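# Carry the tube from door-side bench to window-side rack

## Task

Pick up the tube on the shelved bench by the door and seat it fully down in one of the holes of the tube rack on the shelved bench by the window. The task fails if the tube ever contacts the floor, or if the robot topples or finishes leaning.

## Robot and tools

ROBOT. TidyBot++: a wheeled base 0.54 m long, 0.50 m wide and 0.38 m tall on four driven casters, so it can drive forward, sideways and turn. It carries one seven-joint arm (upper arm 0.42 m, forearm 0.31 m, hand 0.31 m) ending in a two-finger gripper. The shoulder is 0.12 m ahead of the base centre and 0.68 m above the floor. The arm begins folded with the hand aimed down, sticking out up to 0.08 m past the base front. Two cameras: base_camera, fixed on the front of the base looking ahead and downward, and wrist_camera, riding on the hand and looking along the fingers. Loose objects may occasionally get a small shove from outside.

FRAMES. Base frame: origin on the floor below the base centre, x ahead, y to the left, z up, in metres. hand_pose and hand_target are given here; hand_pose is the spot between the finger pads, its z axis runs out along the fingers and the fingers close along its y axis. The odometry frame is the base frame as it stood at scene start. base_odometry (x, y in m, heading in rad, left positive, -3.142 to 3.142) comes only from wheel turns, so slip looks like travel and it drifts over many moves. base_tilt is in degrees, forward and right positive.

move. One action plus options; all parts of an action start together.
- base: object with any of translate_m (forward positive), strafe_m (left positive), each -2 to 2 metres, and rotate_rad (counter-clockwise seen from above positive), -6.3 to 6.3 rad. These are relative offsets from where the base is now, along its axes at the start of the command, not poses.
- joints: object of absolute targets by name: joint_1_rad to joint_7_rad in radians, gripper_pos from 0 (open, about 85 mm between pads) to 1 (closed). joint_2_rad is limited to ±2.249, joint_4_rad to ±2.579, joint_6_rad to ±2.099; joints 1, 3, 5, 7 have no limit but take the short way round, so turn them in steps below half a revolution. joint_1_rad positive turns the arm clockwise from above, the opposite sense to rotate_rad. joint_2_rad at 0 is upper arm vertical, positive leans it forward; joint_4_rad 0 is a straight elbow; joint_6_rad 0 keeps the hand in line with the forearm; with the hand down, joint_7_rad 1.57 puts the fingers opening left and right.
- target: a single list of seven numbers [x, y, z, qw, qx, qy, qz], an absolute hand pose in the base frame (metres, unit quaternion). With target, joints may only carry gripper_pos.
- speeds: per-action caps: translate_m and strafe_m 0.05 to 0.5 m/s (when both are driven, give the speed under just one), rotate_rad 0.1 to 1.57 rad/s, gripper_pos 0.234 to 0.993 per second.
- cameras: list drawn from base_camera, wrist_camera, all; [] means no images.
- blocking: true or omitted waits until everything is still; false returns within about half a second while motion continues, and a later move overrides only the parts it names.
A move with nothing in it just reports state and images. An unknown key makes the call invalid; an out-of-range number gets it refused, and a refusal or an unrequested stop cancels the remaining move, wait and finished_scene calls of that reply.

wait: seconds 0 to 10, optional cameras; commands nothing new. stop: optional cameras; brakes all running motion. zoom_image: camera plus region [x0, y0, x1, y1] in image pixels, top-left origin, at most 504 by 504. read_manual: section "licences" only, returns legal text. finished_scene: scene = the current scene number; irreversible, and the tube must stay seated without the robot.

RESULTS. "move" reads done or the worst status. base_status, joint_status and hand_status use moving, done, off_target (resting away from the target, possibly still pressing), stopped, contact_stop, time_out, not_followed, torque_fault, limit_stop_at_motor_heat. "joint command not followed" or "pose unreachable" with a "cause:" means a safety check withheld the arm's targets (often self-collision). joint_positions gives angles; hand_target is where the joint targets would put the hand. motor_effort is percent of each motor's maximum, peak of the last action in brackets. on_its_own lists uncommanded motion; "pictures" gives image order. Watch for ARM HIT, MOTOR HOT and OVER-TEMPERATURE FAULT lines; scene_time counts elapsed time.

PRACTICE. Hand targets usually land within about 3 cm and a few degrees; fix position by adding (wanted minus hand_pose) to the previous target. To keep a hand still, resend hand_target, not hand_pose. A held load makes the arm sag; correct the same way, never by commanding a joint to its current reading. A downward hand reaches at most about 0.94 m high, only near the base. When the tube lands on something, hand_pose stops dropping while commands keep going lower; watch effort and images. Closed fingertips poke about 20 mm beyond the hand point, and fingers move about 13 mm outward as they close. Trust images over hand_pose, which can be off 1 to 2 cm.

AVOID. The arm does not steer around furniture and keeps pushing when blocked. Do not drive or turn while the arm is snagged high up, do not reach far out from the folded pose over nearby furniture, and do not swing an outstretched arm sideways: the robot can tip. Driving the arm into things can trip a torque fault (joints 1 to 4 at 104.5 N m, 5 to 7 at 51.3 N m), freezing the arm for 10 s. Keep fingers clear of the floor, do not drop or release a moving tube, do not squeeze hard on something still resting, swing loads gently, and avoid long holds with a stretched arm, which overheat motors.

Each tool is called after "Request:" by a JSON object that holds its "op" and its "data", one argument or row to a line.

## Session

Request:
{"op": "move", "data": {

}}

Scene clock: 0.00 s.
base_odometry: x=+0.000 y=+0.000 heading=+0.000
base_tilt: forward=+0.0 right=+0.0
base_status: not commanded
joint_positions: joint_1_rad=-0.023 joint_2_rad=-0.393 joint_3_rad=+3.126 joint_4_rad=-2.507 joint_5_rad=-0.039 joint_6_rad=-0.851 joint_7_rad=+1.544 gripper_pos=+0.000
joint_status: not commanded
motor_effort: joint_1_rad=+0 joint_2_rad=+0 joint_3_rad=+0 joint_4_rad=+14 joint_5_rad=+0 joint_6_rad=+3 joint_7_rad=+1
hand_pose: x=+0.2809 y=+0.0161 z=+0.6014 quat_wxyz=(-0.015, +0.996, -0.006, +0.087) (m; base frame)
hand_target: x=+0.2809 y=+0.0161 z=+0.6014 quat_wxyz=(-0.015, +0.996, -0.006, +0.087) (m; base frame)
hand_status: not commanded
pictures: base_camera, wrist_camera

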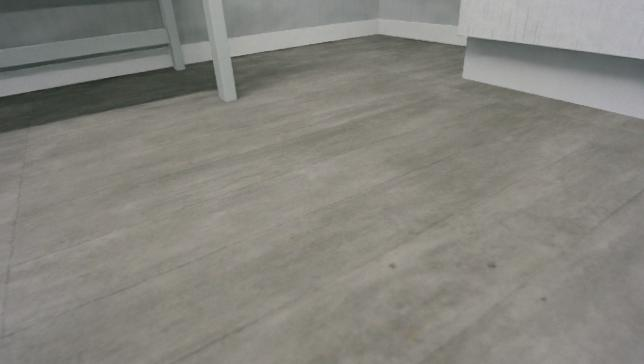

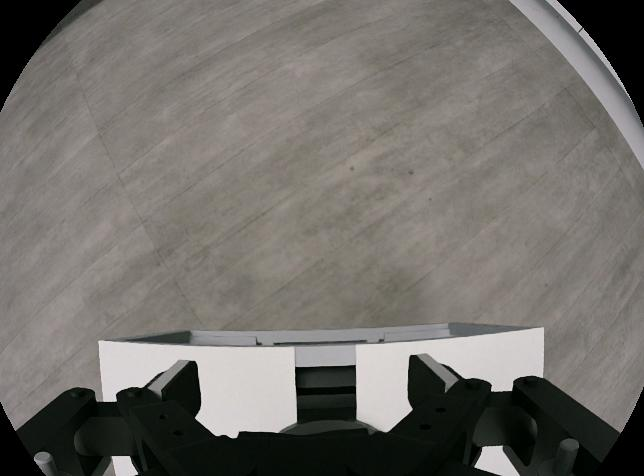

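Request:
{"op": "move", "data": {
  "joints": {"joint_1_rad":0,"joint_2_rad":-0.6,"joint_3_rad":3.14,"joint_4_rad":-2.0,"joint_5_rad":0,"joint_6_rad":-0.35,"joint_7_rad":1.57},
  "cameras": ["wrist_camera"]
}}

Request:
{"op": "move", "data": {
  "joints": {"joint_1_rad":1.3},
  "cameras": ["wrist_camera"]
}}

Request:
{"op": "move", "data": {
  "joints": {"joint_1_rad":2.6},
  "cameras": ["wrist_camera"]
}}

Request:
{"op": "move", "data": {
  "joints": {"joint_1_rad":3.8},
  "cameras": ["wrist_camera"]
}}

Request:
{"op": "move", "data": {
  "joints": {"joint_1_rad":5.1},
  "cameras": ["wrist_camera"]
}}

Scene clock: 18.57 s.
move: done
base_odometry: x=+0.000 y=+0.000 heading=+0.000
base_tilt: forward=+0.0 right=+0.0
base_status: not commanded
joint_positions: joint_1_rad=-0.021 joint_2_rad=-0.594 joint_3_rad=+3.126 joint_4_rad=-2.027 joint_5_rad=-0.039 joint_6_rad=-0.434 joint_7_rad=+1.544 gripper_pos=+0.000
joint_status: all done
motor_effort: joint_1_rad=+0(2) joint_2_rad=+0(4) joint_3_rad=+0(1) joint_4_rad=+20(20) joint_5_rad=+0(1) joint_6_rad=+9(10) joint_7_rad=+0(2)
hand_pose: x=+0.4920 y=+0.0219 z=+0.9826 quat_wxyz=(-0.032, +0.804, -0.004, +0.594) (m; base frame)
hand_target: x=+0.4975 y=+0.0022 z=+1.0270 quat_wxyz=(+0.000, +0.768, +0.000, +0.641) (m; base frame)
hand_status: not commanded
pictures: wrist_camera
camera_calibration:
wrist_camera: T_world_to_cam=[[-0.0101186, -0.997717, -0.0667638, 0.0889492], [-0.32925, 0.0663684, -0.941908, 1.13402], [0.944189, 0.0124512, -0.32917, -0.00810645], [0, 0, 0, 1]] pos_world=[0.381929, 0.0135842, 1.07141]

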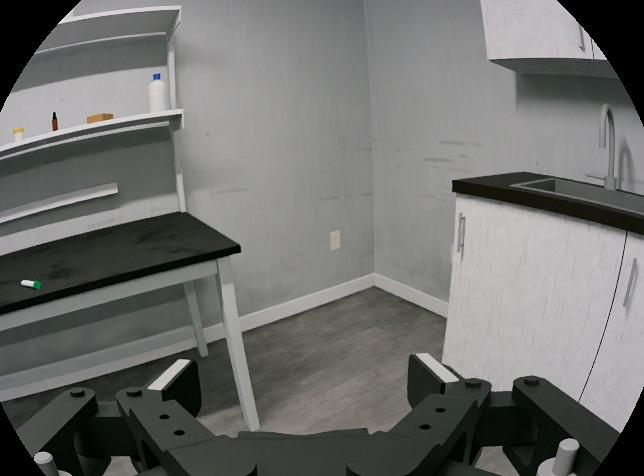

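Scene clock: 21.13 s.
move: done
base_odometry: x=+0.000 y=+0.000 heading=+0.000
base_tilt: forward=-0.1 right=+0.0
base_status: not commanded
joint_positions: joint_1_rad=+1.280 joint_2_rad=-0.594 joint_3_rad=+3.126 joint_4_rad=-2.027 joint_5_rad=-0.039 joint_6_rad=-0.429 joint_7_rad=+1.544 gripper_pos=+0.000
joint_status: all done
motor_effort: joint_1_rad=+0(1) joint_2_rad=+0(1) joint_3_rad=+1(1) joint_4_rad=+20(21) joint_5_rad=+0(1) joint_6_rad=+10(10) joint_7_rad=+1(1)
hand_pose: x=+0.2396 y=-0.3541 z=+0.9841 quat_wxyz=(+0.336, +0.636, -0.489, +0.494) (m; base frame)
hand_target: x=+0.2223 y=-0.3641 z=+1.0270 quat_wxyz=(+0.388, +0.611, -0.464, +0.510) (m; base frame)
hand_status: not commanded
pictures: wrist_camera
camera_calibration:
wrist_camera: T_world_to_cam=[[-0.964303, -0.256174, -0.0670411, 0.202768], [-0.0222362, 0.330619, -0.943502, 1.09884], [0.263866, -0.908332, -0.324513, 0.0677316], [0, 0, 0, 1]] pos_world=[0.202092, -0.249832, 1.07234]

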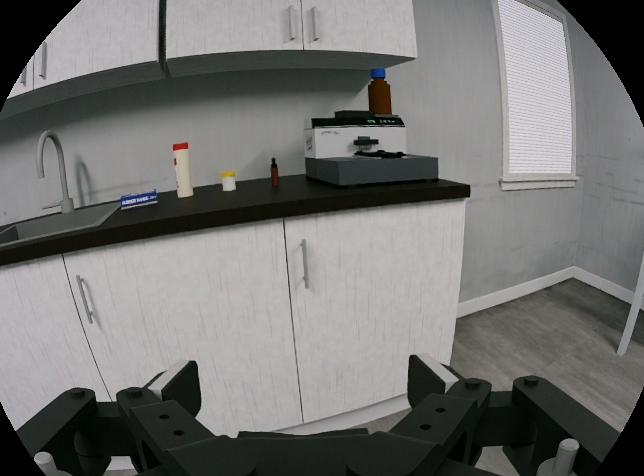

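Scene clock: 23.70 s.
move: done
base_odometry: x=+0.000 y=+0.000 heading=+0.000
base_tilt: forward=+0.0 right=-0.1
base_status: not commanded
joint_positions: joint_1_rad=+2.580 joint_2_rad=-0.594 joint_3_rad=+3.126 joint_4_rad=-2.027 joint_5_rad=-0.039 joint_6_rad=-0.428 joint_7_rad=+1.544 gripper_pos=+0.000
joint_status: all done
motor_effort: joint_1_rad=+0(1) joint_2_rad=-1(1) joint_3_rad=+1(2) joint_4_rad=+20(21) joint_5_rad=+0(1) joint_6_rad=+10(10) joint_7_rad=+0(1)
hand_pose: x=-0.1900 y=-0.2109 z=+0.9842 quat_wxyz=(+0.566, +0.210, -0.774, +0.190) (m; base frame)
hand_target: x=-0.2042 y=-0.1970 z=+1.0270 quat_wxyz=(+0.618, +0.206, -0.739, +0.172) (m; base frame)
hand_status: not commanded
pictures: wrist_camera
camera_calibration:
wrist_camera: T_world_to_cam=[[-0.504816, 0.860618, -0.0670652, 0.148114], [0.312238, 0.109614, -0.943659, 1.05917], [-0.804778, -0.497315, -0.324053, 0.194394], [0, 0, 0, 1]] pos_world=[-0.0994999, -0.146895, 1.07243]

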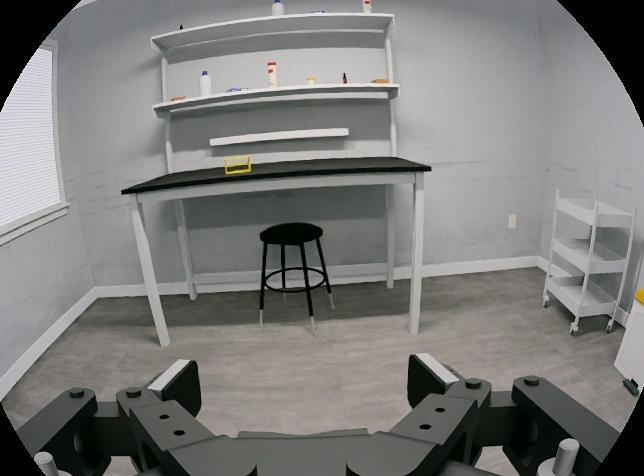

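Scene clock: 26.17 s.
move: done
base_odometry: x=+0.000 y=+0.000 heading=+0.000
base_tilt: forward=-0.1 right=-0.1
base_status: not commanded
joint_positions: joint_1_rad=+3.780 joint_2_rad=-0.594 joint_3_rad=+3.126 joint_4_rad=-2.027 joint_5_rad=-0.039 joint_6_rad=-0.428 joint_7_rad=+1.544 gripper_pos=+0.000
joint_status: all done
motor_effort: joint_1_rad=+0(2) joint_2_rad=-1(1) joint_3_rad=+1(1) joint_4_rad=+20(21) joint_5_rad=+0(1) joint_6_rad=+10(10) joint_7_rad=+1(1)
hand_pose: x=-0.1895 y=+0.2116 z=+0.9843 quat_wxyz=(+0.575, -0.263, -0.758, -0.163) (m; base frame)
hand_target: x=-0.1817 y=+0.2299 z=+1.0270 quat_wxyz=(+0.607, -0.248, -0.726, -0.207) (m; base frame)
hand_status: not commanded
pictures: wrist_camera
camera_calibration:
wrist_camera: T_world_to_cam=[[0.619225, 0.782343, -0.0670772, 0.0143648], [0.215109, -0.251174, -0.943737, 1.0708], [-0.755174, 0.569957, -0.323822, 0.188238], [0, 0, 0, 1]] pos_world=[-0.0970809, 0.150431, 1.07247]

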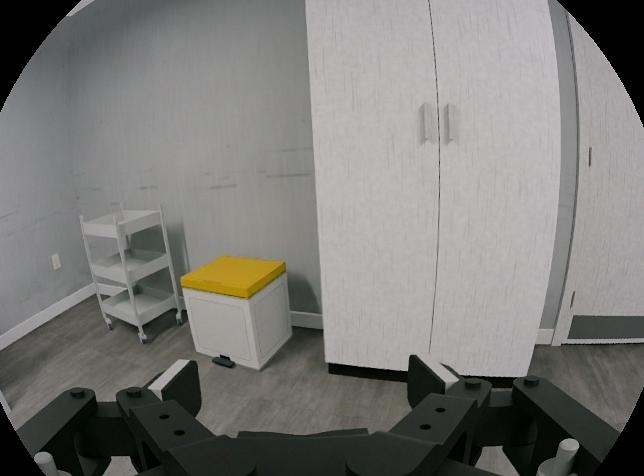

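Scene clock: 28.73 s.
move: done
base_odometry: x=+0.000 y=+0.000 heading=+0.000
base_tilt: forward=-0.1 right=+0.0
base_status: not commanded
joint_positions: joint_1_rad=+5.080 joint_2_rad=-0.594 joint_3_rad=+3.126 joint_4_rad=-2.027 joint_5_rad=-0.039 joint_6_rad=-0.428 joint_7_rad=+1.544 gripper_pos=+0.000
joint_status: all done
motor_effort: joint_1_rad=+0(2) joint_2_rad=-1(1) joint_3_rad=+1(2) joint_4_rad=+20(21) joint_5_rad=+0(1) joint_6_rad=+9(10) joint_7_rad=+0(1)
hand_pose: x=+0.2403 y=+0.3539 z=+0.9843 quat_wxyz=(+0.359, -0.668, -0.444, -0.478) (m; base frame)
hand_target: x=+0.2601 y=+0.3512 z=+1.0270 quat_wxyz=(+0.358, -0.637, -0.428, -0.532) (m; base frame)
hand_status: not commanded
pictures: wrist_camera
camera_calibration:
wrist_camera: T_world_to_cam=[[0.919483, -0.387365, -0.0670832, -0.0213597], [-0.184437, -0.274353, -0.943776, 1.11838], [0.347181, 0.880158, -0.323707, 0.0569314], [0, 0, 0, 1]] pos_world=[0.206144, 0.248448, 1.0725]

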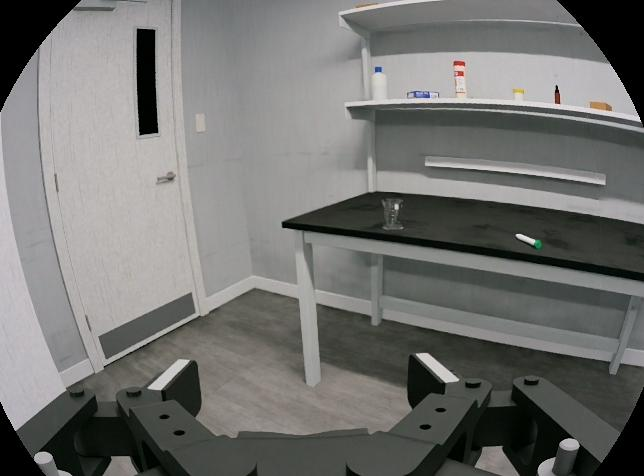

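Request:
{"op": "move", "data": {
  "base": {"rotate_rad":0.574},
  "joints": {"joint_1_rad":0.0},
  "cameras": ["wrist_camera"]
}}

Request:
{"op": "move", "data": {
  "base": {"translate_m":0.8,"strafe_m":0.1},
  "cameras": ["wrist_camera"]
}}

Request:
{"op": "move", "data": {
  "target": [0.5, 0.0, 0.93, 0, 1, 0, 0]
}}

Scene clock: 66.37 s.
move: done
base_odometry: x=+0.000 y=+0.000 heading=+0.574
base_tilt: forward=-0.1 right=-0.1
base_status: done
joint_positions: joint_1_rad=+6.263 joint_2_rad=-0.595 joint_3_rad=+3.126 joint_4_rad=-2.027 joint_5_rad=-0.039 joint_6_rad=-0.427 joint_7_rad=+1.544 gripper_pos=+0.000
joint_status: all done
motor_effort: joint_1_rad=+0(2) joint_2_rad=+0(2) joint_3_rad=+1(2) joint_4_rad=+20(21) joint_5_rad=+0(1) joint_6_rad=+10(10) joint_7_rad=-1(1)
hand_pose: x=+0.4924 y=+0.0212 z=+0.9846 quat_wxyz=(+0.031, -0.802, +0.005, -0.597) (m; base frame)
hand_target: x=+0.4975 y=+0.0022 z=+1.0270 quat_wxyz=(+0.000, -0.768, +0.000, -0.641) (m; base frame)
hand_status: not commanded
pictures: wrist_camera
camera_calibration:
wrist_camera: T_world_to_cam=[[-0.0114869, -0.99766, -0.0673957, 0.0896441], [-0.322846, 0.0674908, -0.944042, 1.13505], [0.946382, 0.0109143, -0.322865, -0.0150711], [0, 0, 0, 1]] pos_world=[0.381739, 0.0129933, 1.07271]

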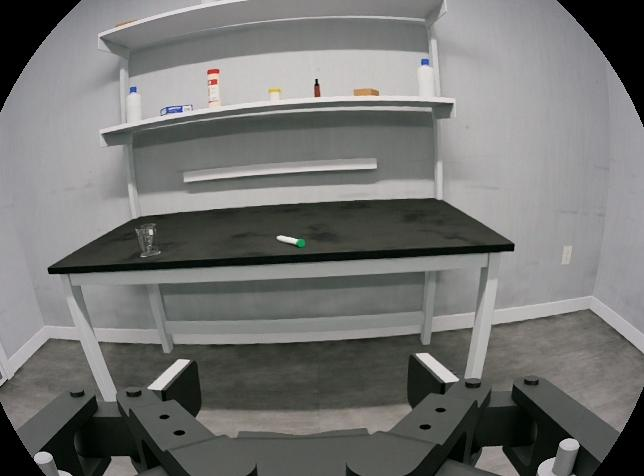

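Scene clock: 69.07 s.
move: done
base_odometry: x=+0.618 y=+0.518 heading=+0.574
base_tilt: forward=+0.0 right=-0.1
base_status: done
joint_positions: joint_1_rad=+6.263 joint_2_rad=-0.597 joint_3_rad=+3.126 joint_4_rad=-2.027 joint_5_rad=-0.039 joint_6_rad=-0.425 joint_7_rad=+1.544 gripper_pos=+0.000
joint_status: not commanded
motor_effort: joint_1_rad=+0(1) joint_2_rad=+0(3) joint_3_rad=+1(1) joint_4_rad=+20(21) joint_5_rad=+0(1) joint_6_rad=+10(10) joint_7_rad=+1(1)
hand_pose: x=+0.4917 y=+0.0210 z=+0.9865 quat_wxyz=(+0.031, -0.800, +0.005, -0.599) (m; base frame)
hand_target: x=+0.4975 y=+0.0022 z=+1.0270 quat_wxyz=(+0.000, -0.768, +0.000, -0.641) (m; base frame)
hand_status: not commanded
pictures: wrist_camera
camera_calibration:
wrist_camera: T_world_to_cam=[[-0.0114542, -0.997646, -0.0676102, 0.0898295], [-0.317694, 0.0677421, -0.94577, 1.13578], [0.948124, 0.0106463, -0.317723, -0.0197518], [0, 0, 0, 1]] pos_world=[0.380588, 0.0128881, 1.07399]

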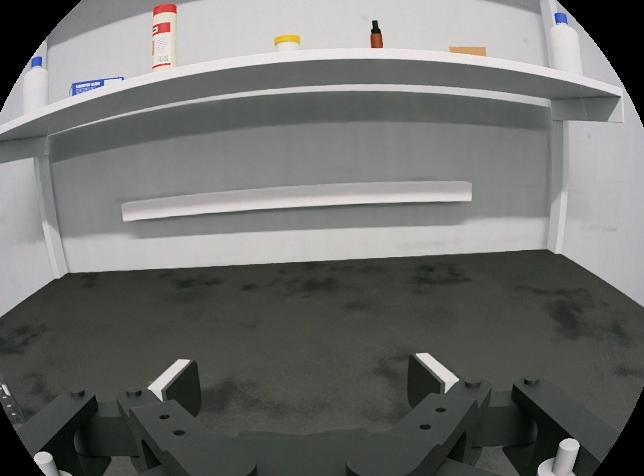

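Scene clock: 72.00 s.
move: off_target
base_odometry: x=+0.618 y=+0.518 heading=+0.574
base_tilt: forward=+0.0 right=-0.1
base_status: not commanded
joint_positions: joint_1_rad=+6.263 joint_2_rad=+0.232 joint_3_rad=+3.160 joint_4_rad=-0.841 joint_5_rad=-0.039 joint_6_rad=-2.001 joint_7_rad=+1.544 gripper_pos=+0.000
joint_status: not commanded
motor_effort: joint_1_rad=+0(1) joint_2_rad=-20(21) joint_3_rad=-1(1) joint_4_rad=+14(21) joint_5_rad=+0(0) joint_6_rad=+1(10) joint_7_rad=+1(1)
hand_pose: x=+0.5132 y=+0.0142 z=+0.9310 quat_wxyz=(+0.016, -0.999, +0.004, -0.034) (m; base frame)
hand_target: x=+0.5000 y=+0.0000 z=+0.9300 quat_wxyz=(+0.000, -1.000, +0.000, +0.000) (m; base frame)
hand_status: off_target (0.019 m and 4.3 deg from the pose sent, 0.061 m and 73.7 deg at the start)
pictures: base_camera, wrist_camera
camera_calibration:
wrist_camera: T_world_to_cam=[[-0.0319769, -0.999483, 0.00330811, 0.0239957], [-0.999038, 0.031863, -0.030133, 0.588271], [0.030012, -0.00426848, -0.99954, 1.04851], [0, 0, 0, 1]] pos_world=[0.557004, 0.00971477, 1.06567]

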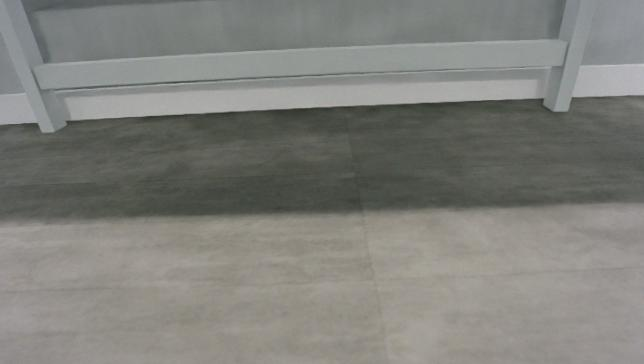

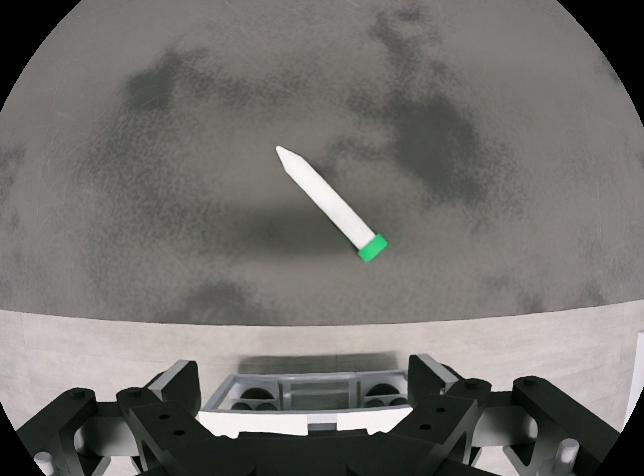

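Request:
{"op": "move", "data": {
  "joints": {"joint_7_rad":-0.84},
  "cameras": []
}}

Request:
{"op": "move", "data": {
  "target": [0.577, -0.035, 0.85, 0, 0.362, -0.932, 0],
  "cameras": ["wrist_camera"]
}}

Scene clock: 128.13 s.
move: done
base_odometry: x=+0.618 y=+0.518 heading=+0.574
base_tilt: forward=-0.1 right=-0.1
base_status: not commanded
joint_positions: joint_1_rad=+6.263 joint_2_rad=+0.232 joint_3_rad=+3.160 joint_4_rad=-0.840 joint_5_rad=-0.039 joint_6_rad=-2.004 joint_7_rad=-0.790 gripper_pos=+0.000
joint_status: all done
motor_effort: joint_1_rad=+0(1) joint_2_rad=-19(20) joint_3_rad=-1(1) joint_4_rad=+14(15) joint_5_rad=+0(0) joint_6_rad=+1(2) joint_7_rad=+0(2)
hand_pose: x=+0.5122 y=+0.0141 z=+0.9311 quat_wxyz=(+0.036, -0.389, +0.920, +0.002) (m; base frame)
hand_target: x=+0.5000 y=+0.0000 z=+0.9300 quat_wxyz=(+0.000, -0.351, +0.936, +0.000) (m; base frame)
hand_status: not commanded
pictures: none
No camera images: "cameras" was empty.

Scene clock: 129.70 s.
move: off_target
base_odometry: x=+0.618 y=+0.518 heading=+0.574
base_tilt: forward=+0.0 right=-0.1
base_status: not commanded
joint_positions: joint_1_rad=+6.148 joint_2_rad=+0.371 joint_3_rad=+3.561 joint_4_rad=-0.890 joint_5_rad=-0.106 joint_6_rad=-1.940 joint_7_rad=-0.676 gripper_pos=+0.000
joint_status: not commanded
motor_effort: joint_1_rad=+0(1) joint_2_rad=-24(25) joint_3_rad=+2(2) joint_4_rad=+15(15) joint_5_rad=+1(1) joint_6_rad=+0(2) joint_7_rad=+0(1)
hand_pose: x=+0.5522 y=-0.0517 z=+0.8647 quat_wxyz=(-0.027, -0.329, +0.944, -0.012) (m; base frame)
hand_target: x=+0.5770 y=-0.0350 z=+0.8500 quat_wxyz=(+0.000, -0.362, +0.932, +0.000) (m; base frame)
hand_status: off_target (0.033 m and 5.2 deg from the pose sent, 0.115 m and 5.3 deg at the start)
pictures: wrist_camera
camera_calibration:
wrist_camera: T_world_to_cam=[[-0.60165, 0.798148, 0.03126, 0.34297], [0.797941, 0.602344, -0.0217057, -0.342756], [-0.0361536, 0.0118844, -0.999276, 1.01789], [0, 0, 0, 1]] pos_world=[0.516647, -0.0793806, 0.998993]

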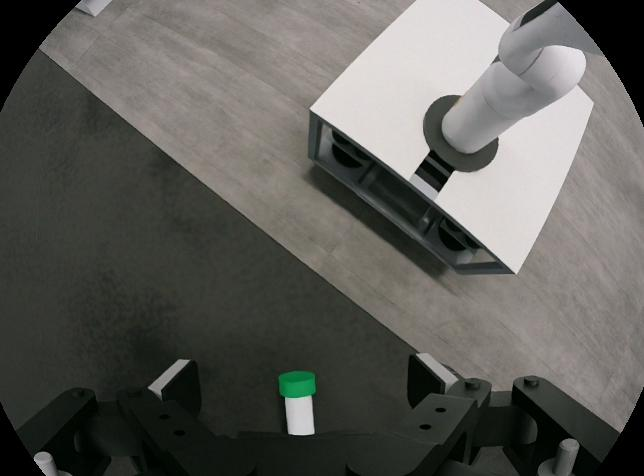

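Request:
{"op": "move", "data": {
  "target": [0.621, -0.004, 0.79, 0, 0.362, -0.932, 0],
  "cameras": ["wrist_camera"]
}}

Scene clock: 141.50 s.
move: off_target
base_odometry: x=+0.618 y=+0.518 heading=+0.574
base_tilt: forward=-0.1 right=+0.0
base_status: not commanded
joint_positions: joint_1_rad=+6.080 joint_2_rad=+0.474 joint_3_rad=+3.571 joint_4_rad=-0.954 joint_5_rad=-0.142 joint_6_rad=-1.801 joint_7_rad=-0.675 gripper_pos=+0.000
joint_status: not commanded
motor_effort: joint_1_rad=+0(2) joint_2_rad=-27(30) joint_3_rad=+2(3) joint_4_rad=+15(16) joint_5_rad=+1(2) joint_6_rad=+0(1) joint_7_rad=+0(1)
hand_pose: x=+0.5991 y=-0.0193 z=+0.7989 quat_wxyz=(-0.036, -0.360, +0.932, -0.009) (m; base frame)
hand_target: x=+0.6210 y=-0.0040 z=+0.7900 quat_wxyz=(+0.000, -0.362, +0.932, +0.000) (m; base frame)
hand_status: off_target (0.028 m and 4.2 deg from the pose sent, 0.112 m and 5.2 deg at the start)
pictures: wrist_camera
camera_calibration:
wrist_camera: T_world_to_cam=[[-0.651786, 0.757171, 0.0432122, 0.367076], [0.756344, 0.653156, -0.0364769, -0.363397], [-0.0558436, 0.00890813, -0.9984, 0.964452], [0, 0, 0, 1]] pos_world=[0.567967, -0.0491752, 0.933791]

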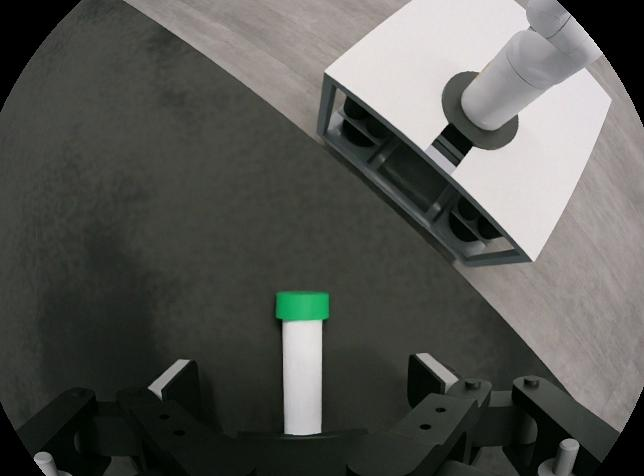

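Request:
{"op": "move", "data": {
  "target": [0.616, -0.008, 0.767, 0, 0.362, -0.932, 0],
  "cameras": ["wrist_camera"]
}}

Request:
{"op": "move", "data": {
  "target": [0.616, -0.008, 0.760, 0, 0.362, -0.932, 0],
  "cameras": []
}}

Request:
{"op": "move", "data": {
  "target": [0.616, -0.008, 0.754, 0, 0.362, -0.932, 0],
  "cameras": ["wrist_camera"]
}}

Scene clock: 153.67 s.
move: off_target
base_odometry: x=+0.618 y=+0.518 heading=+0.574
base_tilt: forward=-0.1 right=+0.0
base_status: not commanded
joint_positions: joint_1_rad=+6.073 joint_2_rad=+0.467 joint_3_rad=+3.575 joint_4_rad=-1.054 joint_5_rad=-0.142 joint_6_rad=-1.717 joint_7_rad=-0.675 gripper_pos=+0.000
joint_status: not commanded
motor_effort: joint_1_rad=+0(1) joint_2_rad=-25(28) joint_3_rad=+2(3) joint_4_rad=+14(15) joint_5_rad=+1(1) joint_6_rad=+0(1) joint_7_rad=+0(1)
hand_pose: x=+0.5968 y=-0.0224 z=+0.7717 quat_wxyz=(-0.039, -0.355, +0.934, -0.006) (m; base frame)
hand_target: x=+0.6160 y=-0.0080 z=+0.7670 quat_wxyz=(+0.000, -0.362, +0.932, +0.000) (m; base frame)
hand_status: off_target (0.024 m and 4.5 deg from the pose sent, 0.038 m and 4.2 deg at the start)
pictures: wrist_camera
camera_calibration:
wrist_camera: T_world_to_cam=[[-0.643007, 0.764119, 0.0516068, 0.357517], [0.763206, 0.644928, -0.0398111, -0.362293], [-0.0637031, 0.0137877, -0.997874, 0.941666], [0, 0, 0, 1]] pos_world=[0.566377, -0.0525158, 0.90679]

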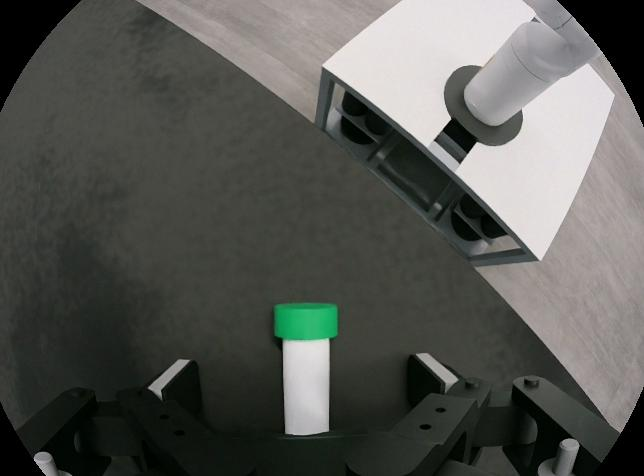

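Scene clock: 154.27 s.
move: off_target
base_odometry: x=+0.618 y=+0.518 heading=+0.574
base_tilt: forward=-0.1 right=-0.1
base_status: not commanded
joint_positions: joint_1_rad=+6.068 joint_2_rad=+0.456 joint_3_rad=+3.578 joint_4_rad=-1.073 joint_5_rad=-0.142 joint_6_rad=-1.695 joint_7_rad=-0.675 gripper_pos=+0.000
joint_status: not commanded
motor_effort: joint_1_rad=+0(1) joint_2_rad=-23(26) joint_3_rad=+2(3) joint_4_rad=+13(15) joint_5_rad=+1(1) joint_6_rad=+1(1) joint_7_rad=+1(1)
hand_pose: x=+0.5976 y=-0.0227 z=+0.7711 quat_wxyz=(-0.031, -0.355, +0.934, -0.008) (m; base frame)
hand_target: x=+0.6160 y=-0.0080 z=+0.7600 quat_wxyz=(+0.000, -0.362, +0.932, +0.000) (m; base frame)
hand_status: off_target (0.026 m and 3.8 deg from the pose sent, 0.027 m and 4.5 deg at the start)
pictures: none
No camera images: "cameras" was empty.

Scene clock: 154.83 s.
move: off_target
base_odometry: x=+0.618 y=+0.518 heading=+0.574
base_tilt: forward=-0.1 right=-0.1
base_status: not commanded
joint_positions: joint_1_rad=+6.063 joint_2_rad=+0.448 joint_3_rad=+3.581 joint_4_rad=-1.088 joint_5_rad=-0.142 joint_6_rad=-1.677 joint_7_rad=-0.675 gripper_pos=+0.000
joint_status: not commanded
motor_effort: joint_1_rad=+0(1) joint_2_rad=-22(24) joint_3_rad=+2(3) joint_4_rad=+13(13) joint_5_rad=+1(1) joint_6_rad=+1(2) joint_7_rad=+0(1)
hand_pose: x=+0.5981 y=-0.0229 z=+0.7706 quat_wxyz=(-0.026, -0.355, +0.935, -0.010) (m; base frame)
hand_target: x=+0.6160 y=-0.0080 z=+0.7540 quat_wxyz=(+0.000, -0.362, +0.932, +0.000) (m; base frame)
hand_status: off_target (0.029 m and 3.3 deg from the pose sent, 0.029 m and 3.8 deg at the start)
pictures: wrist_camera
camera_calibration:
wrist_camera: T_world_to_cam=[[-0.64395, 0.764305, 0.0341546, 0.372797], [0.764204, 0.644702, -0.0187288, -0.379889], [-0.036334, 0.0140407, -0.999241, 0.925274], [0, 0, 0, 1]] pos_world=[0.563995, -0.0530063, 0.904724]

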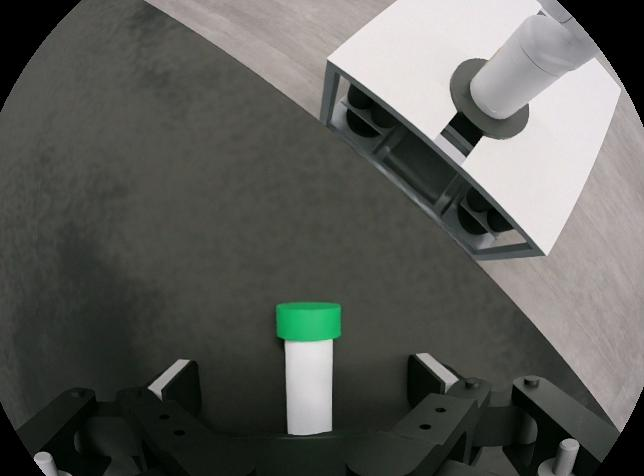

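Request:
{"op": "move", "data": {
  "target": [0.614, -0.009, 0.776, 0, 0.362, -0.932, 0],
  "cameras": []
}}

Request:
{"op": "move", "data": {
  "joints": {"gripper_pos":0.7},
  "cameras": ["wrist_camera"]
}}

Scene clock: 163.77 s.
move: off_target
base_odometry: x=+0.618 y=+0.518 heading=+0.574
base_tilt: forward=+0.0 right=-0.2
base_status: not commanded
joint_positions: joint_1_rad=+6.063 joint_2_rad=+0.449 joint_3_rad=+3.581 joint_4_rad=-1.075 joint_5_rad=-0.142 joint_6_rad=-1.677 joint_7_rad=-0.675 gripper_pos=+0.000
joint_status: not commanded
motor_effort: joint_1_rad=+0(1) joint_2_rad=-26(27) joint_3_rad=+2(3) joint_4_rad=+15(15) joint_5_rad=+1(1) joint_6_rad=+1(2) joint_7_rad=+0(1)
hand_pose: x=+0.6019 y=-0.0228 z=+0.7739 quat_wxyz=(-0.021, -0.356, +0.934, -0.014) (m; base frame)
hand_target: x=+0.6140 y=-0.0090 z=+0.7760 quat_wxyz=(+0.000, -0.362, +0.932, +0.000) (m; base frame)
hand_status: off_target (0.018 m and 3.0 deg from the pose sent, 0.022 m and 3.3 deg at the start)
pictures: none
No camera images: "cameras" was empty.

Scene clock: 164.90 s.
move: done
base_odometry: x=+0.618 y=+0.518 heading=+0.574
base_tilt: forward=+0.0 right=+0.0
base_status: not commanded
joint_positions: joint_1_rad=+6.063 joint_2_rad=+0.436 joint_3_rad=+3.581 joint_4_rad=-1.063 joint_5_rad=-0.143 joint_6_rad=-1.677 joint_7_rad=-0.675 gripper_pos=+0.698
joint_status: all done
motor_effort: joint_1_rad=+0(2) joint_2_rad=-22(26) joint_3_rad=+2(3) joint_4_rad=+12(15) joint_5_rad=+0(2) joint_6_rad=+1(3) joint_7_rad=+0(1)
hand_pose: x=+0.6040 y=-0.0227 z=+0.7835 quat_wxyz=(-0.009, -0.356, +0.934, -0.017) (m; base frame)
hand_target: x=+0.6140 y=-0.0090 z=+0.7760 quat_wxyz=(+0.000, -0.362, +0.932, +0.000) (m; base frame)
hand_status: not commanded
pictures: wrist_camera
camera_calibration:
wrist_camera: T_world_to_cam=[[-0.648198, 0.761396, 0.0107472, 0.396848], [0.761472, 0.648151, 0.00782952, -0.403341], [-0.00100445, 0.0132588, -0.999912, 0.917581], [0, 0, 0, 1]] pos_world=[0.56529, -0.0528985, 0.916393]

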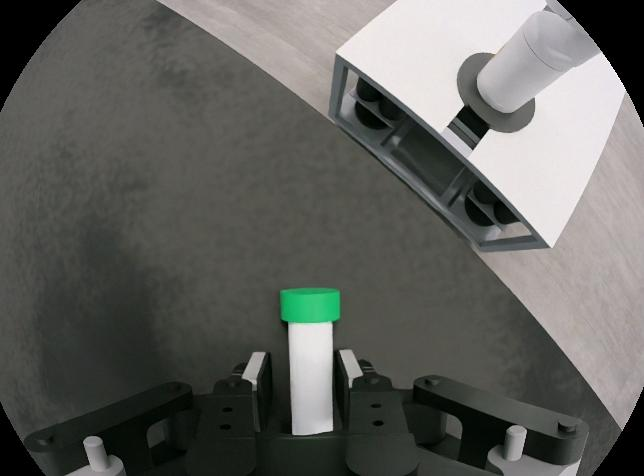

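Request:
{"op": "move", "data": {
  "target": [0.606, -0.015, 0.785, 0, 0.362, -0.932, 0],
  "cameras": []
}}

Request:
{"op": "move", "data": {
  "joints": {"gripper_pos":0.84},
  "speeds": {"gripper_pos":0.234},
  "cameras": ["wrist_camera"]
}}

Scene clock: 170.73 s.
move: off_target
base_odometry: x=+0.618 y=+0.518 heading=+0.574
base_tilt: forward=+0.0 right=-0.1
base_status: not commanded
joint_positions: joint_1_rad=+6.063 joint_2_rad=+0.435 joint_3_rad=+3.581 joint_4_rad=-1.063 joint_5_rad=-0.143 joint_6_rad=-1.677 joint_7_rad=-0.675 gripper_pos=+0.698
joint_status: not commanded
motor_effort: joint_1_rad=+1(1) joint_2_rad=-25(26) joint_3_rad=+3(3) joint_4_rad=+15(15) joint_5_rad=+1(1) joint_6_rad=+1(2) joint_7_rad=+0(1)
hand_pose: x=+0.6039 y=-0.0227 z=+0.7838 quat_wxyz=(-0.009, -0.356, +0.934, -0.017) (m; base frame)
hand_target: x=+0.6060 y=-0.0150 z=+0.7850 quat_wxyz=(+0.000, -0.362, +0.932, +0.000) (m; base frame)
hand_status: off_target (0.008 m and 2.3 deg from the pose sent, 0.008 m and 2.3 deg at the start)
pictures: none
No camera images: "cameras" was empty.

Scene clock: 171.63 s.
move: done
base_odometry: x=+0.618 y=+0.518 heading=+0.574
base_tilt: forward=+0.0 right=-0.1
base_status: not commanded
joint_positions: joint_1_rad=+6.063 joint_2_rad=+0.434 joint_3_rad=+3.581 joint_4_rad=-1.063 joint_5_rad=-0.143 joint_6_rad=-1.677 joint_7_rad=-0.675 gripper_pos=+0.827
joint_status: all done
motor_effort: joint_1_rad=+0(1) joint_2_rad=-24(26) joint_3_rad=+2(3) joint_4_rad=+14(15) joint_5_rad=+1(1) joint_6_rad=+1(2) joint_7_rad=+1(1)
hand_pose: x=+0.6038 y=-0.0227 z=+0.7841 quat_wxyz=(-0.009, -0.356, +0.934, -0.017) (m; base frame)
hand_target: x=+0.6060 y=-0.0150 z=+0.7850 quat_wxyz=(+0.000, -0.362, +0.932, +0.000) (m; base frame)
hand_status: not commanded
pictures: wrist_camera
camera_calibration:
wrist_camera: T_world_to_cam=[[-0.648225, 0.761382, 0.0101114, 0.39729], [0.761449, 0.648161, 0.00910827, -0.40424], [0.000381024, 0.0136036, -0.999907, 0.9174], [0, 0, 0, 1]] pos_world=[0.564992, -0.0529562, 0.916979]

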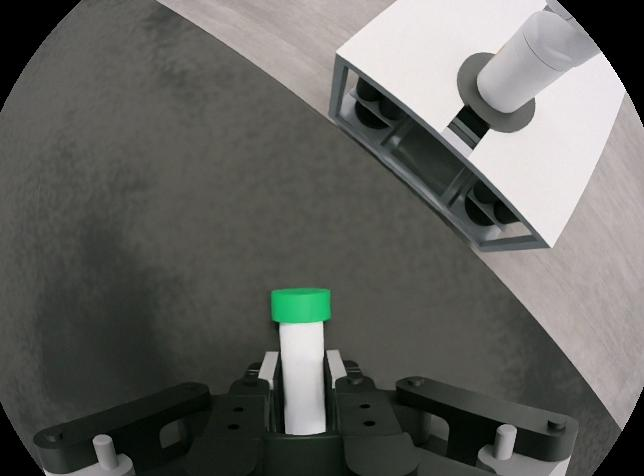

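Request:
{"op": "move", "data": {
  "target": [0.59, -0.015, 0.86, 0, 0.362, -0.932, 0],
  "cameras": ["wrist_camera"]
}}

Request:
{"op": "move", "data": {
  "joints": {"gripper_pos":0.9},
  "speeds": {"gripper_pos":0.234},
  "cameras": ["wrist_camera"]
}}

Scene clock: 178.33 s.
move: off_target
base_odometry: x=+0.618 y=+0.518 heading=+0.574
base_tilt: forward=-0.1 right=+0.0
base_status: not commanded
joint_positions: joint_1_rad=+6.092 joint_2_rad=+0.434 joint_3_rad=+3.581 joint_4_rad=-0.832 joint_5_rad=-0.143 joint_6_rad=-1.855 joint_7_rad=-0.675 gripper_pos=+0.835
joint_status: not commanded
motor_effort: joint_1_rad=+0(1) joint_2_rad=-25(28) joint_3_rad=+2(3) joint_4_rad=+15(16) joint_5_rad=+1(1) joint_6_rad=+1(2) joint_7_rad=+1(1)
hand_pose: x=+0.6049 y=-0.0257 z=+0.8546 quat_wxyz=(+0.011, -0.358, +0.933, -0.033) (m; base frame)
hand_target: x=+0.5900 y=-0.0150 z=+0.8600 quat_wxyz=(+0.000, -0.362, +0.932, +0.000) (m; base frame)
hand_status: off_target (0.019 m and 4.0 deg from the pose sent, 0.077 m and 2.3 deg at the start)
pictures: wrist_camera
camera_calibration:
wrist_camera: T_world_to_cam=[[-0.651575, 0.757874, -0.0328075, 0.438178], [0.757028, 0.652399, 0.0358311, -0.423761], [0.048559, -0.0014895, -0.998819, 0.957401], [0, 0, 0, 1]] pos_world=[0.559815, -0.0541967, 0.985829]

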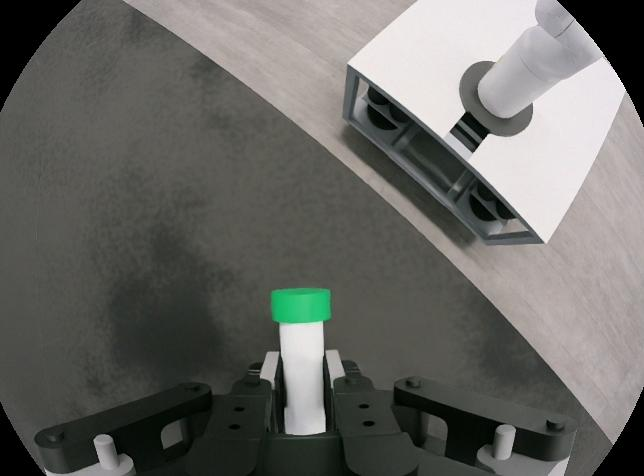

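Scene clock: 178.90 s.
move: off_target
base_odometry: x=+0.618 y=+0.518 heading=+0.574
base_tilt: forward=-0.1 right=-0.1
base_status: not commanded
joint_positions: joint_1_rad=+6.092 joint_2_rad=+0.434 joint_3_rad=+3.581 joint_4_rad=-0.832 joint_5_rad=-0.143 joint_6_rad=-1.856 joint_7_rad=-0.675 gripper_pos=+0.836
joint_status: gripper_pos off_target (ended at +0.836, target +0.900)
motor_effort: joint_1_rad=+0(1) joint_2_rad=-26(26) joint_3_rad=+2(2) joint_4_rad=+15(15) joint_5_rad=+1(1) joint_6_rad=+1(2) joint_7_rad=+0(1)
hand_pose: x=+0.6045 y=-0.0257 z=+0.8545 quat_wxyz=(+0.011, -0.358, +0.933, -0.033) (m; base frame)
hand_target: x=+0.5900 y=-0.0150 z=+0.8600 quat_wxyz=(+0.000, -0.362, +0.932, +0.000) (m; base frame)
hand_status: not commanded
pictures: wrist_camera
camera_calibration:
wrist_camera: T_world_to_cam=[[-0.651572, 0.757921, -0.0317815, 0.436981], [0.757114, 0.652346, 0.0349745, -0.422814], [0.0472404, -0.00127382, -0.998883, 0.958256], [0, 0, 0, 1]] pos_world=[0.559575, -0.0541556, 0.985861]

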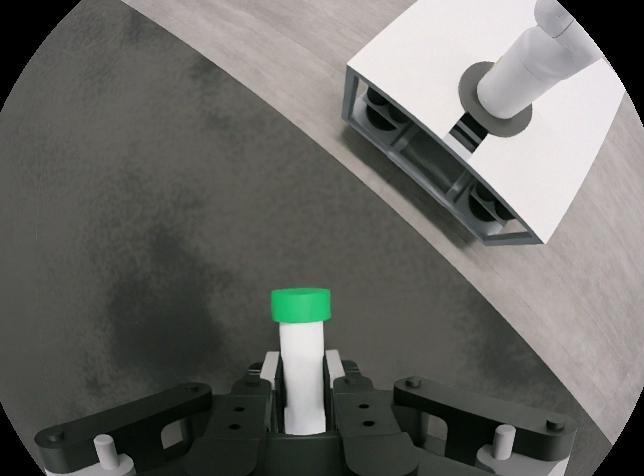

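Request:
{"op": "move", "data": {
  "base": {"translate_m":-0.7},
  "cameras": []
}}

Request:
{"op": "move", "data": {
  "base": {"rotate_rad":-3.15},
  "joints": {"joint_1_rad":0.0,"joint_2_rad":-0.6,"joint_3_rad":3.14,"joint_4_rad":-2.0,"joint_5_rad":0,"joint_6_rad":-0.3,"joint_7_rad":1.6}
}}

Scene clock: 214.53 s.
move: done
base_odometry: x=+0.030 y=+0.138 heading=+0.574
base_tilt: forward=+0.0 right=-0.1
base_status: done
joint_positions: joint_1_rad=+6.096 joint_2_rad=+0.429 joint_3_rad=+3.581 joint_4_rad=-0.830 joint_5_rad=-0.143 joint_6_rad=-1.864 joint_7_rad=-0.675 gripper_pos=+0.836
joint_status: not commanded
motor_effort: joint_1_rad=+0(2) joint_2_rad=-25(29) joint_3_rad=+2(3) joint_4_rad=+15(16) joint_5_rad=+1(1) joint_6_rad=+1(2) joint_7_rad=+0(1)
hand_pose: x=+0.6014 y=-0.0275 z=+0.8572 quat_wxyz=(+0.010, -0.356, +0.934, -0.031) (m; base frame)
hand_target: x=+0.5900 y=-0.0150 z=+0.8600 quat_wxyz=(+0.000, -0.362, +0.932, +0.000) (m; base frame)
hand_status: not commanded
pictures: none
No camera images: "cameras" was empty.

Scene clock: 218.03 s.
move: done
base_odometry: x=+0.030 y=+0.138 heading=-2.575
base_tilt: forward=-0.1 right=-0.1
base_status: done
joint_positions: joint_1_rad=+6.266 joint_2_rad=-0.594 joint_3_rad=+3.161 joint_4_rad=-1.977 joint_5_rad=-0.065 joint_6_rad=-0.381 joint_7_rad=+1.550 gripper_pos=+0.836
joint_status: all done
motor_effort: joint_1_rad=+0(4) joint_2_rad=+0(28) joint_3_rad=+0(4) joint_4_rad=+20(21) joint_5_rad=+0(2) joint_6_rad=+10(10) joint_7_rad=+1(2)
hand_pose: x=+0.4980 y=+0.0057 z=+1.0300 quat_wxyz=(+0.040, -0.771, +0.027, -0.635) (m; base frame)
hand_target: x=+0.4999 y=+0.0022 z=+1.0424 quat_wxyz=(-0.010, -0.751, -0.012, -0.660) (m; base frame)
hand_status: not commanded
pictures: base_camera, wrist_camera
camera_calibration:
wrist_camera: T_world_to_cam=[[-0.0308673, -0.9934, -0.110466, 0.131345], [-0.228389, 0.114605, -0.966801, 1.15691], [0.973081, -0.00461334, -0.230419, -0.114011], [0, 0, 0, 1]] pos_world=[0.379221, -0.00263423, 1.10674]

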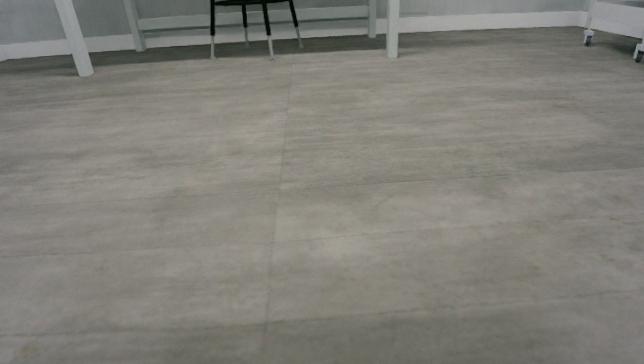

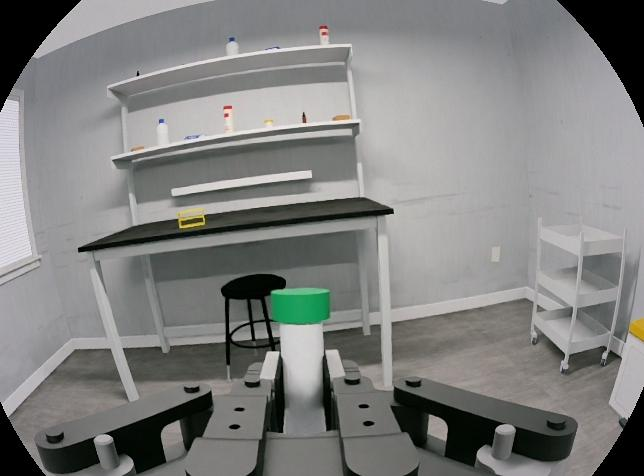

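Request:
{"op": "move", "data": {
  "base": {"rotate_rad":-0.03},
  "cameras": []
}}

Request:
{"op": "move", "data": {
  "base": {"translate_m":1.1,"strafe_m":0.6}
}}

Scene clock: 235.37 s.
move: done
base_odometry: x=+0.030 y=+0.138 heading=-2.606
base_tilt: forward=-0.2 right=-0.1
base_status: done
joint_positions: joint_1_rad=+6.268 joint_2_rad=-0.594 joint_3_rad=+3.156 joint_4_rad=-1.977 joint_5_rad=-0.064 joint_6_rad=-0.379 joint_7_rad=+1.551 gripper_pos=+0.836
joint_status: not commanded
motor_effort: joint_1_rad=+1(1) joint_2_rad=+0(1) joint_3_rad=+0(2) joint_4_rad=+20(21) joint_5_rad=+0(0) joint_6_rad=+10(10) joint_7_rad=+0(1)
hand_pose: x=+0.4981 y=+0.0070 z=+1.0303 quat_wxyz=(+0.039, -0.771, +0.025, -0.635) (m; base frame)
hand_target: x=+0.4999 y=+0.0022 z=+1.0424 quat_wxyz=(-0.010, -0.751, -0.012, -0.660) (m; base frame)
hand_status: not commanded
pictures: none
No camera images: "cameras" was empty.

Scene clock: 238.90 s.
move: done
base_odometry: x=-0.610 y=-0.940 heading=-2.606
base_tilt: forward=-0.1 right=+0.0
base_status: done
joint_positions: joint_1_rad=+6.268 joint_2_rad=-0.597 joint_3_rad=+3.155 joint_4_rad=-1.978 joint_5_rad=-0.064 joint_6_rad=-0.377 joint_7_rad=+1.551 gripper_pos=+0.836
joint_status: not commanded
motor_effort: joint_1_rad=+0(1) joint_2_rad=+0(3) joint_3_rad=+1(2) joint_4_rad=+20(21) joint_5_rad=+0(0) joint_6_rad=+11(11) joint_7_rad=+0(1)
hand_pose: x=+0.4970 y=+0.0074 z=+1.0314 quat_wxyz=(+0.038, -0.770, +0.024, -0.637) (m; base frame)
hand_target: x=+0.4999 y=+0.0022 z=+1.0424 quat_wxyz=(-0.010, -0.751, -0.012, -0.660) (m; base frame)
hand_status: not commanded
pictures: base_camera, wrist_camera
camera_calibration:
wrist_camera: T_world_to_cam=[[-0.0281367, -0.994061, -0.105128, 0.126262], [-0.223344, 0.108763, -0.968653, 1.15727], [0.974333, -0.00377486, -0.225078, -0.118805], [0, 0, 0, 1]] pos_world=[0.377778, -0.000805206, 1.10753]

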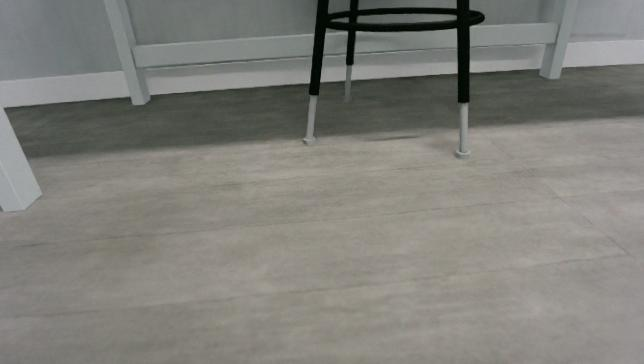

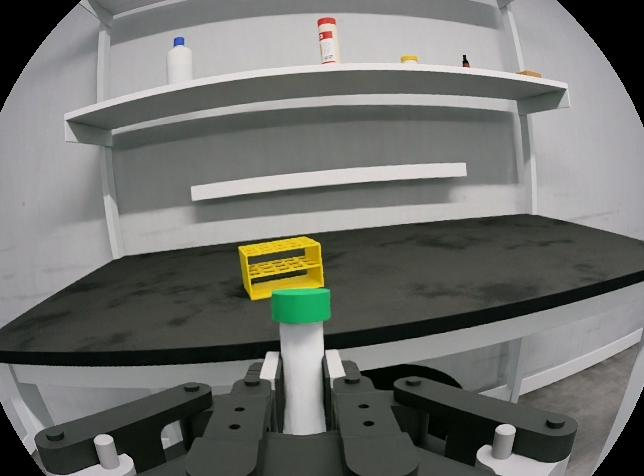

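Request:
{"op": "move", "data": {
  "target": [0.6, 0.0, 1.13, 0, 0.7071, 0, 0.7071]
}}

Request:
{"op": "move", "data": {
  "base": {"translate_m":0.3,"strafe_m":0.03}
}}

Scene clock: 268.03 s.
move: off_target
base_odometry: x=-0.610 y=-0.940 heading=-2.606
base_tilt: forward=+0.0 right=-0.1
base_status: not commanded
joint_positions: joint_1_rad=+6.268 joint_2_rad=-0.348 joint_3_rad=+3.155 joint_4_rad=-1.779 joint_5_rad=-0.064 joint_6_rad=-0.246 joint_7_rad=+1.551 gripper_pos=+0.836
joint_status: not commanded
motor_effort: joint_1_rad=+1(1) joint_2_rad=-8(9) joint_3_rad=+1(1) joint_4_rad=+21(21) joint_5_rad=+0(0) joint_6_rad=+10(11) joint_7_rad=+0(1)
hand_pose: x=+0.5967 y=+0.0053 z=+1.0882 quat_wxyz=(+0.035, -0.743, +0.026, -0.668) (m; base frame)
hand_target: x=+0.6000 y=+0.0000 z=+1.1300 quat_wxyz=(+0.000, -0.707, +0.000, -0.707) (m; base frame)
hand_status: off_target (0.042 m and 7.9 deg from the pose sent, 0.143 m and 11.9 deg at the start)
pictures: base_camera, wrist_camera
camera_calibration:
wrist_camera: T_world_to_cam=[[-0.0298844, -0.993929, -0.105892, 0.134884], [-0.143652, 0.10911, -0.983595, 1.20345], [0.989177, -0.0141826, -0.146041, -0.297958], [0, 0, 0, 1]] pos_world=[0.471643, -0.00146895, 1.15448]

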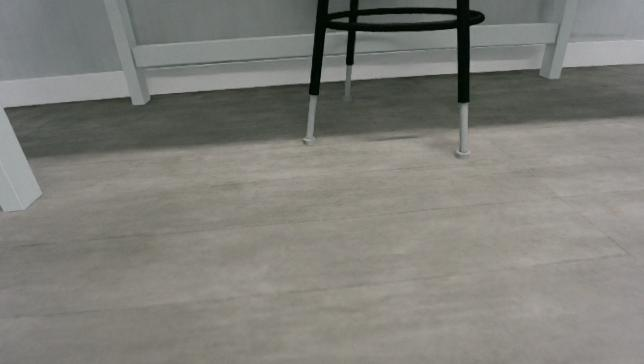

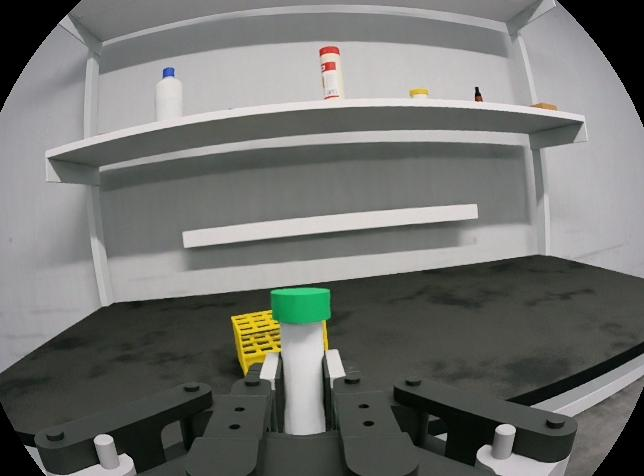

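Scene clock: 269.93 s.
move: done
base_odometry: x=-0.852 y=-1.119 heading=-2.605
base_tilt: forward=-0.1 right=-0.1
base_status: done
joint_positions: joint_1_rad=+6.268 joint_2_rad=-0.337 joint_3_rad=+3.155 joint_4_rad=-1.776 joint_5_rad=-0.064 joint_6_rad=-0.241 joint_7_rad=+1.551 gripper_pos=+0.836
joint_status: not commanded
motor_effort: joint_1_rad=+0(1) joint_2_rad=-8(11) joint_3_rad=+0(1) joint_4_rad=+20(21) joint_5_rad=+0(0) joint_6_rad=+10(11) joint_7_rad=+1(1)
hand_pose: x=+0.6010 y=+0.0053 z=+1.0862 quat_wxyz=(+0.035, -0.744, +0.026, -0.667) (m; base frame)
hand_target: x=+0.6000 y=+0.0000 z=+1.1300 quat_wxyz=(+0.000, -0.707, +0.000, -0.707) (m; base frame)
hand_status: not commanded
pictures: base_camera, wrist_camera
camera_calibration:
wrist_camera: T_world_to_cam=[[-0.0305483, -0.993929, -0.105697, 0.134953], [-0.14667, 0.109059, -0.983155, 1.20349], [0.988714, -0.0145311, -0.149111, -0.298928], [0, 0, 0, 1]] pos_world=[0.476192, -0.00146196, 1.15291]

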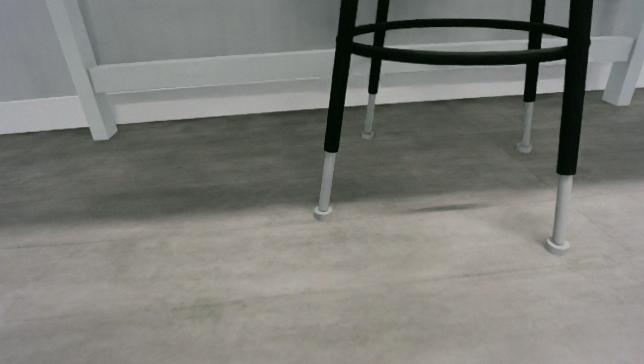

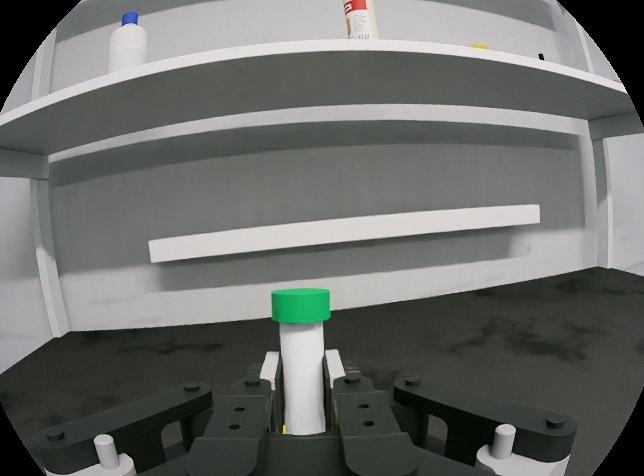

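Request:
{"op": "move", "data": {
  "base": {"translate_m":-0.2,"strafe_m":-0.13},
  "target": [0.6, 0.0, 1.16, 0.0402, 0.6513, 0.0346, 0.757],
  "cameras": ["wrist_camera"]
}}

Scene clock: 291.10 s.
move: off_target
base_odometry: x=-0.747 y=-0.905 heading=-2.605
base_tilt: forward=-0.1 right=+0.0
base_status: done
joint_positions: joint_1_rad=+6.268 joint_2_rad=-0.345 joint_3_rad=+3.155 joint_4_rad=-1.790 joint_5_rad=-0.011 joint_6_rad=-0.032 joint_7_rad=+1.584 gripper_pos=+0.836
joint_status: not commanded
motor_effort: joint_1_rad=+0(1) joint_2_rad=-8(11) joint_3_rad=+0(2) joint_4_rad=+21(22) joint_5_rad=+0(1) joint_6_rad=+10(11) joint_7_rad=+0(1)
hand_pose: x=+0.5985 y=+0.0006 z=+1.1465 quat_wxyz=(+0.002, -0.673, +0.000, -0.739) (m; base frame)
hand_target: x=+0.6000 y=+0.0000 z=+1.1600 quat_wxyz=(-0.040, -0.651, -0.035, -0.757) (m; base frame)
hand_status: off_target (0.014 m and 7.0 deg from the pose sent, 0.074 m and 18.6 deg at the start)
pictures: wrist_camera
camera_calibration:
wrist_camera: T_world_to_cam=[[-0.0315377, -0.999082, -0.0289943, 0.0492281], [0.056916, 0.0271665, -0.998009, 1.1581], [0.997881, -0.0331252, 0.056007, -0.528213], [0, 0, 0, 1]] pos_world=[0.462732, 0.000224236, 1.18681]

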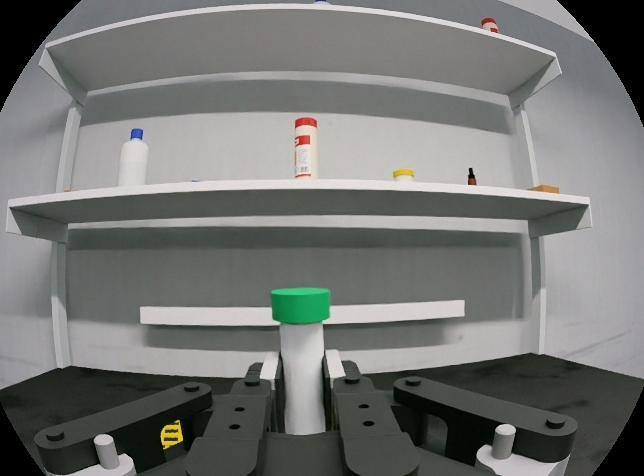

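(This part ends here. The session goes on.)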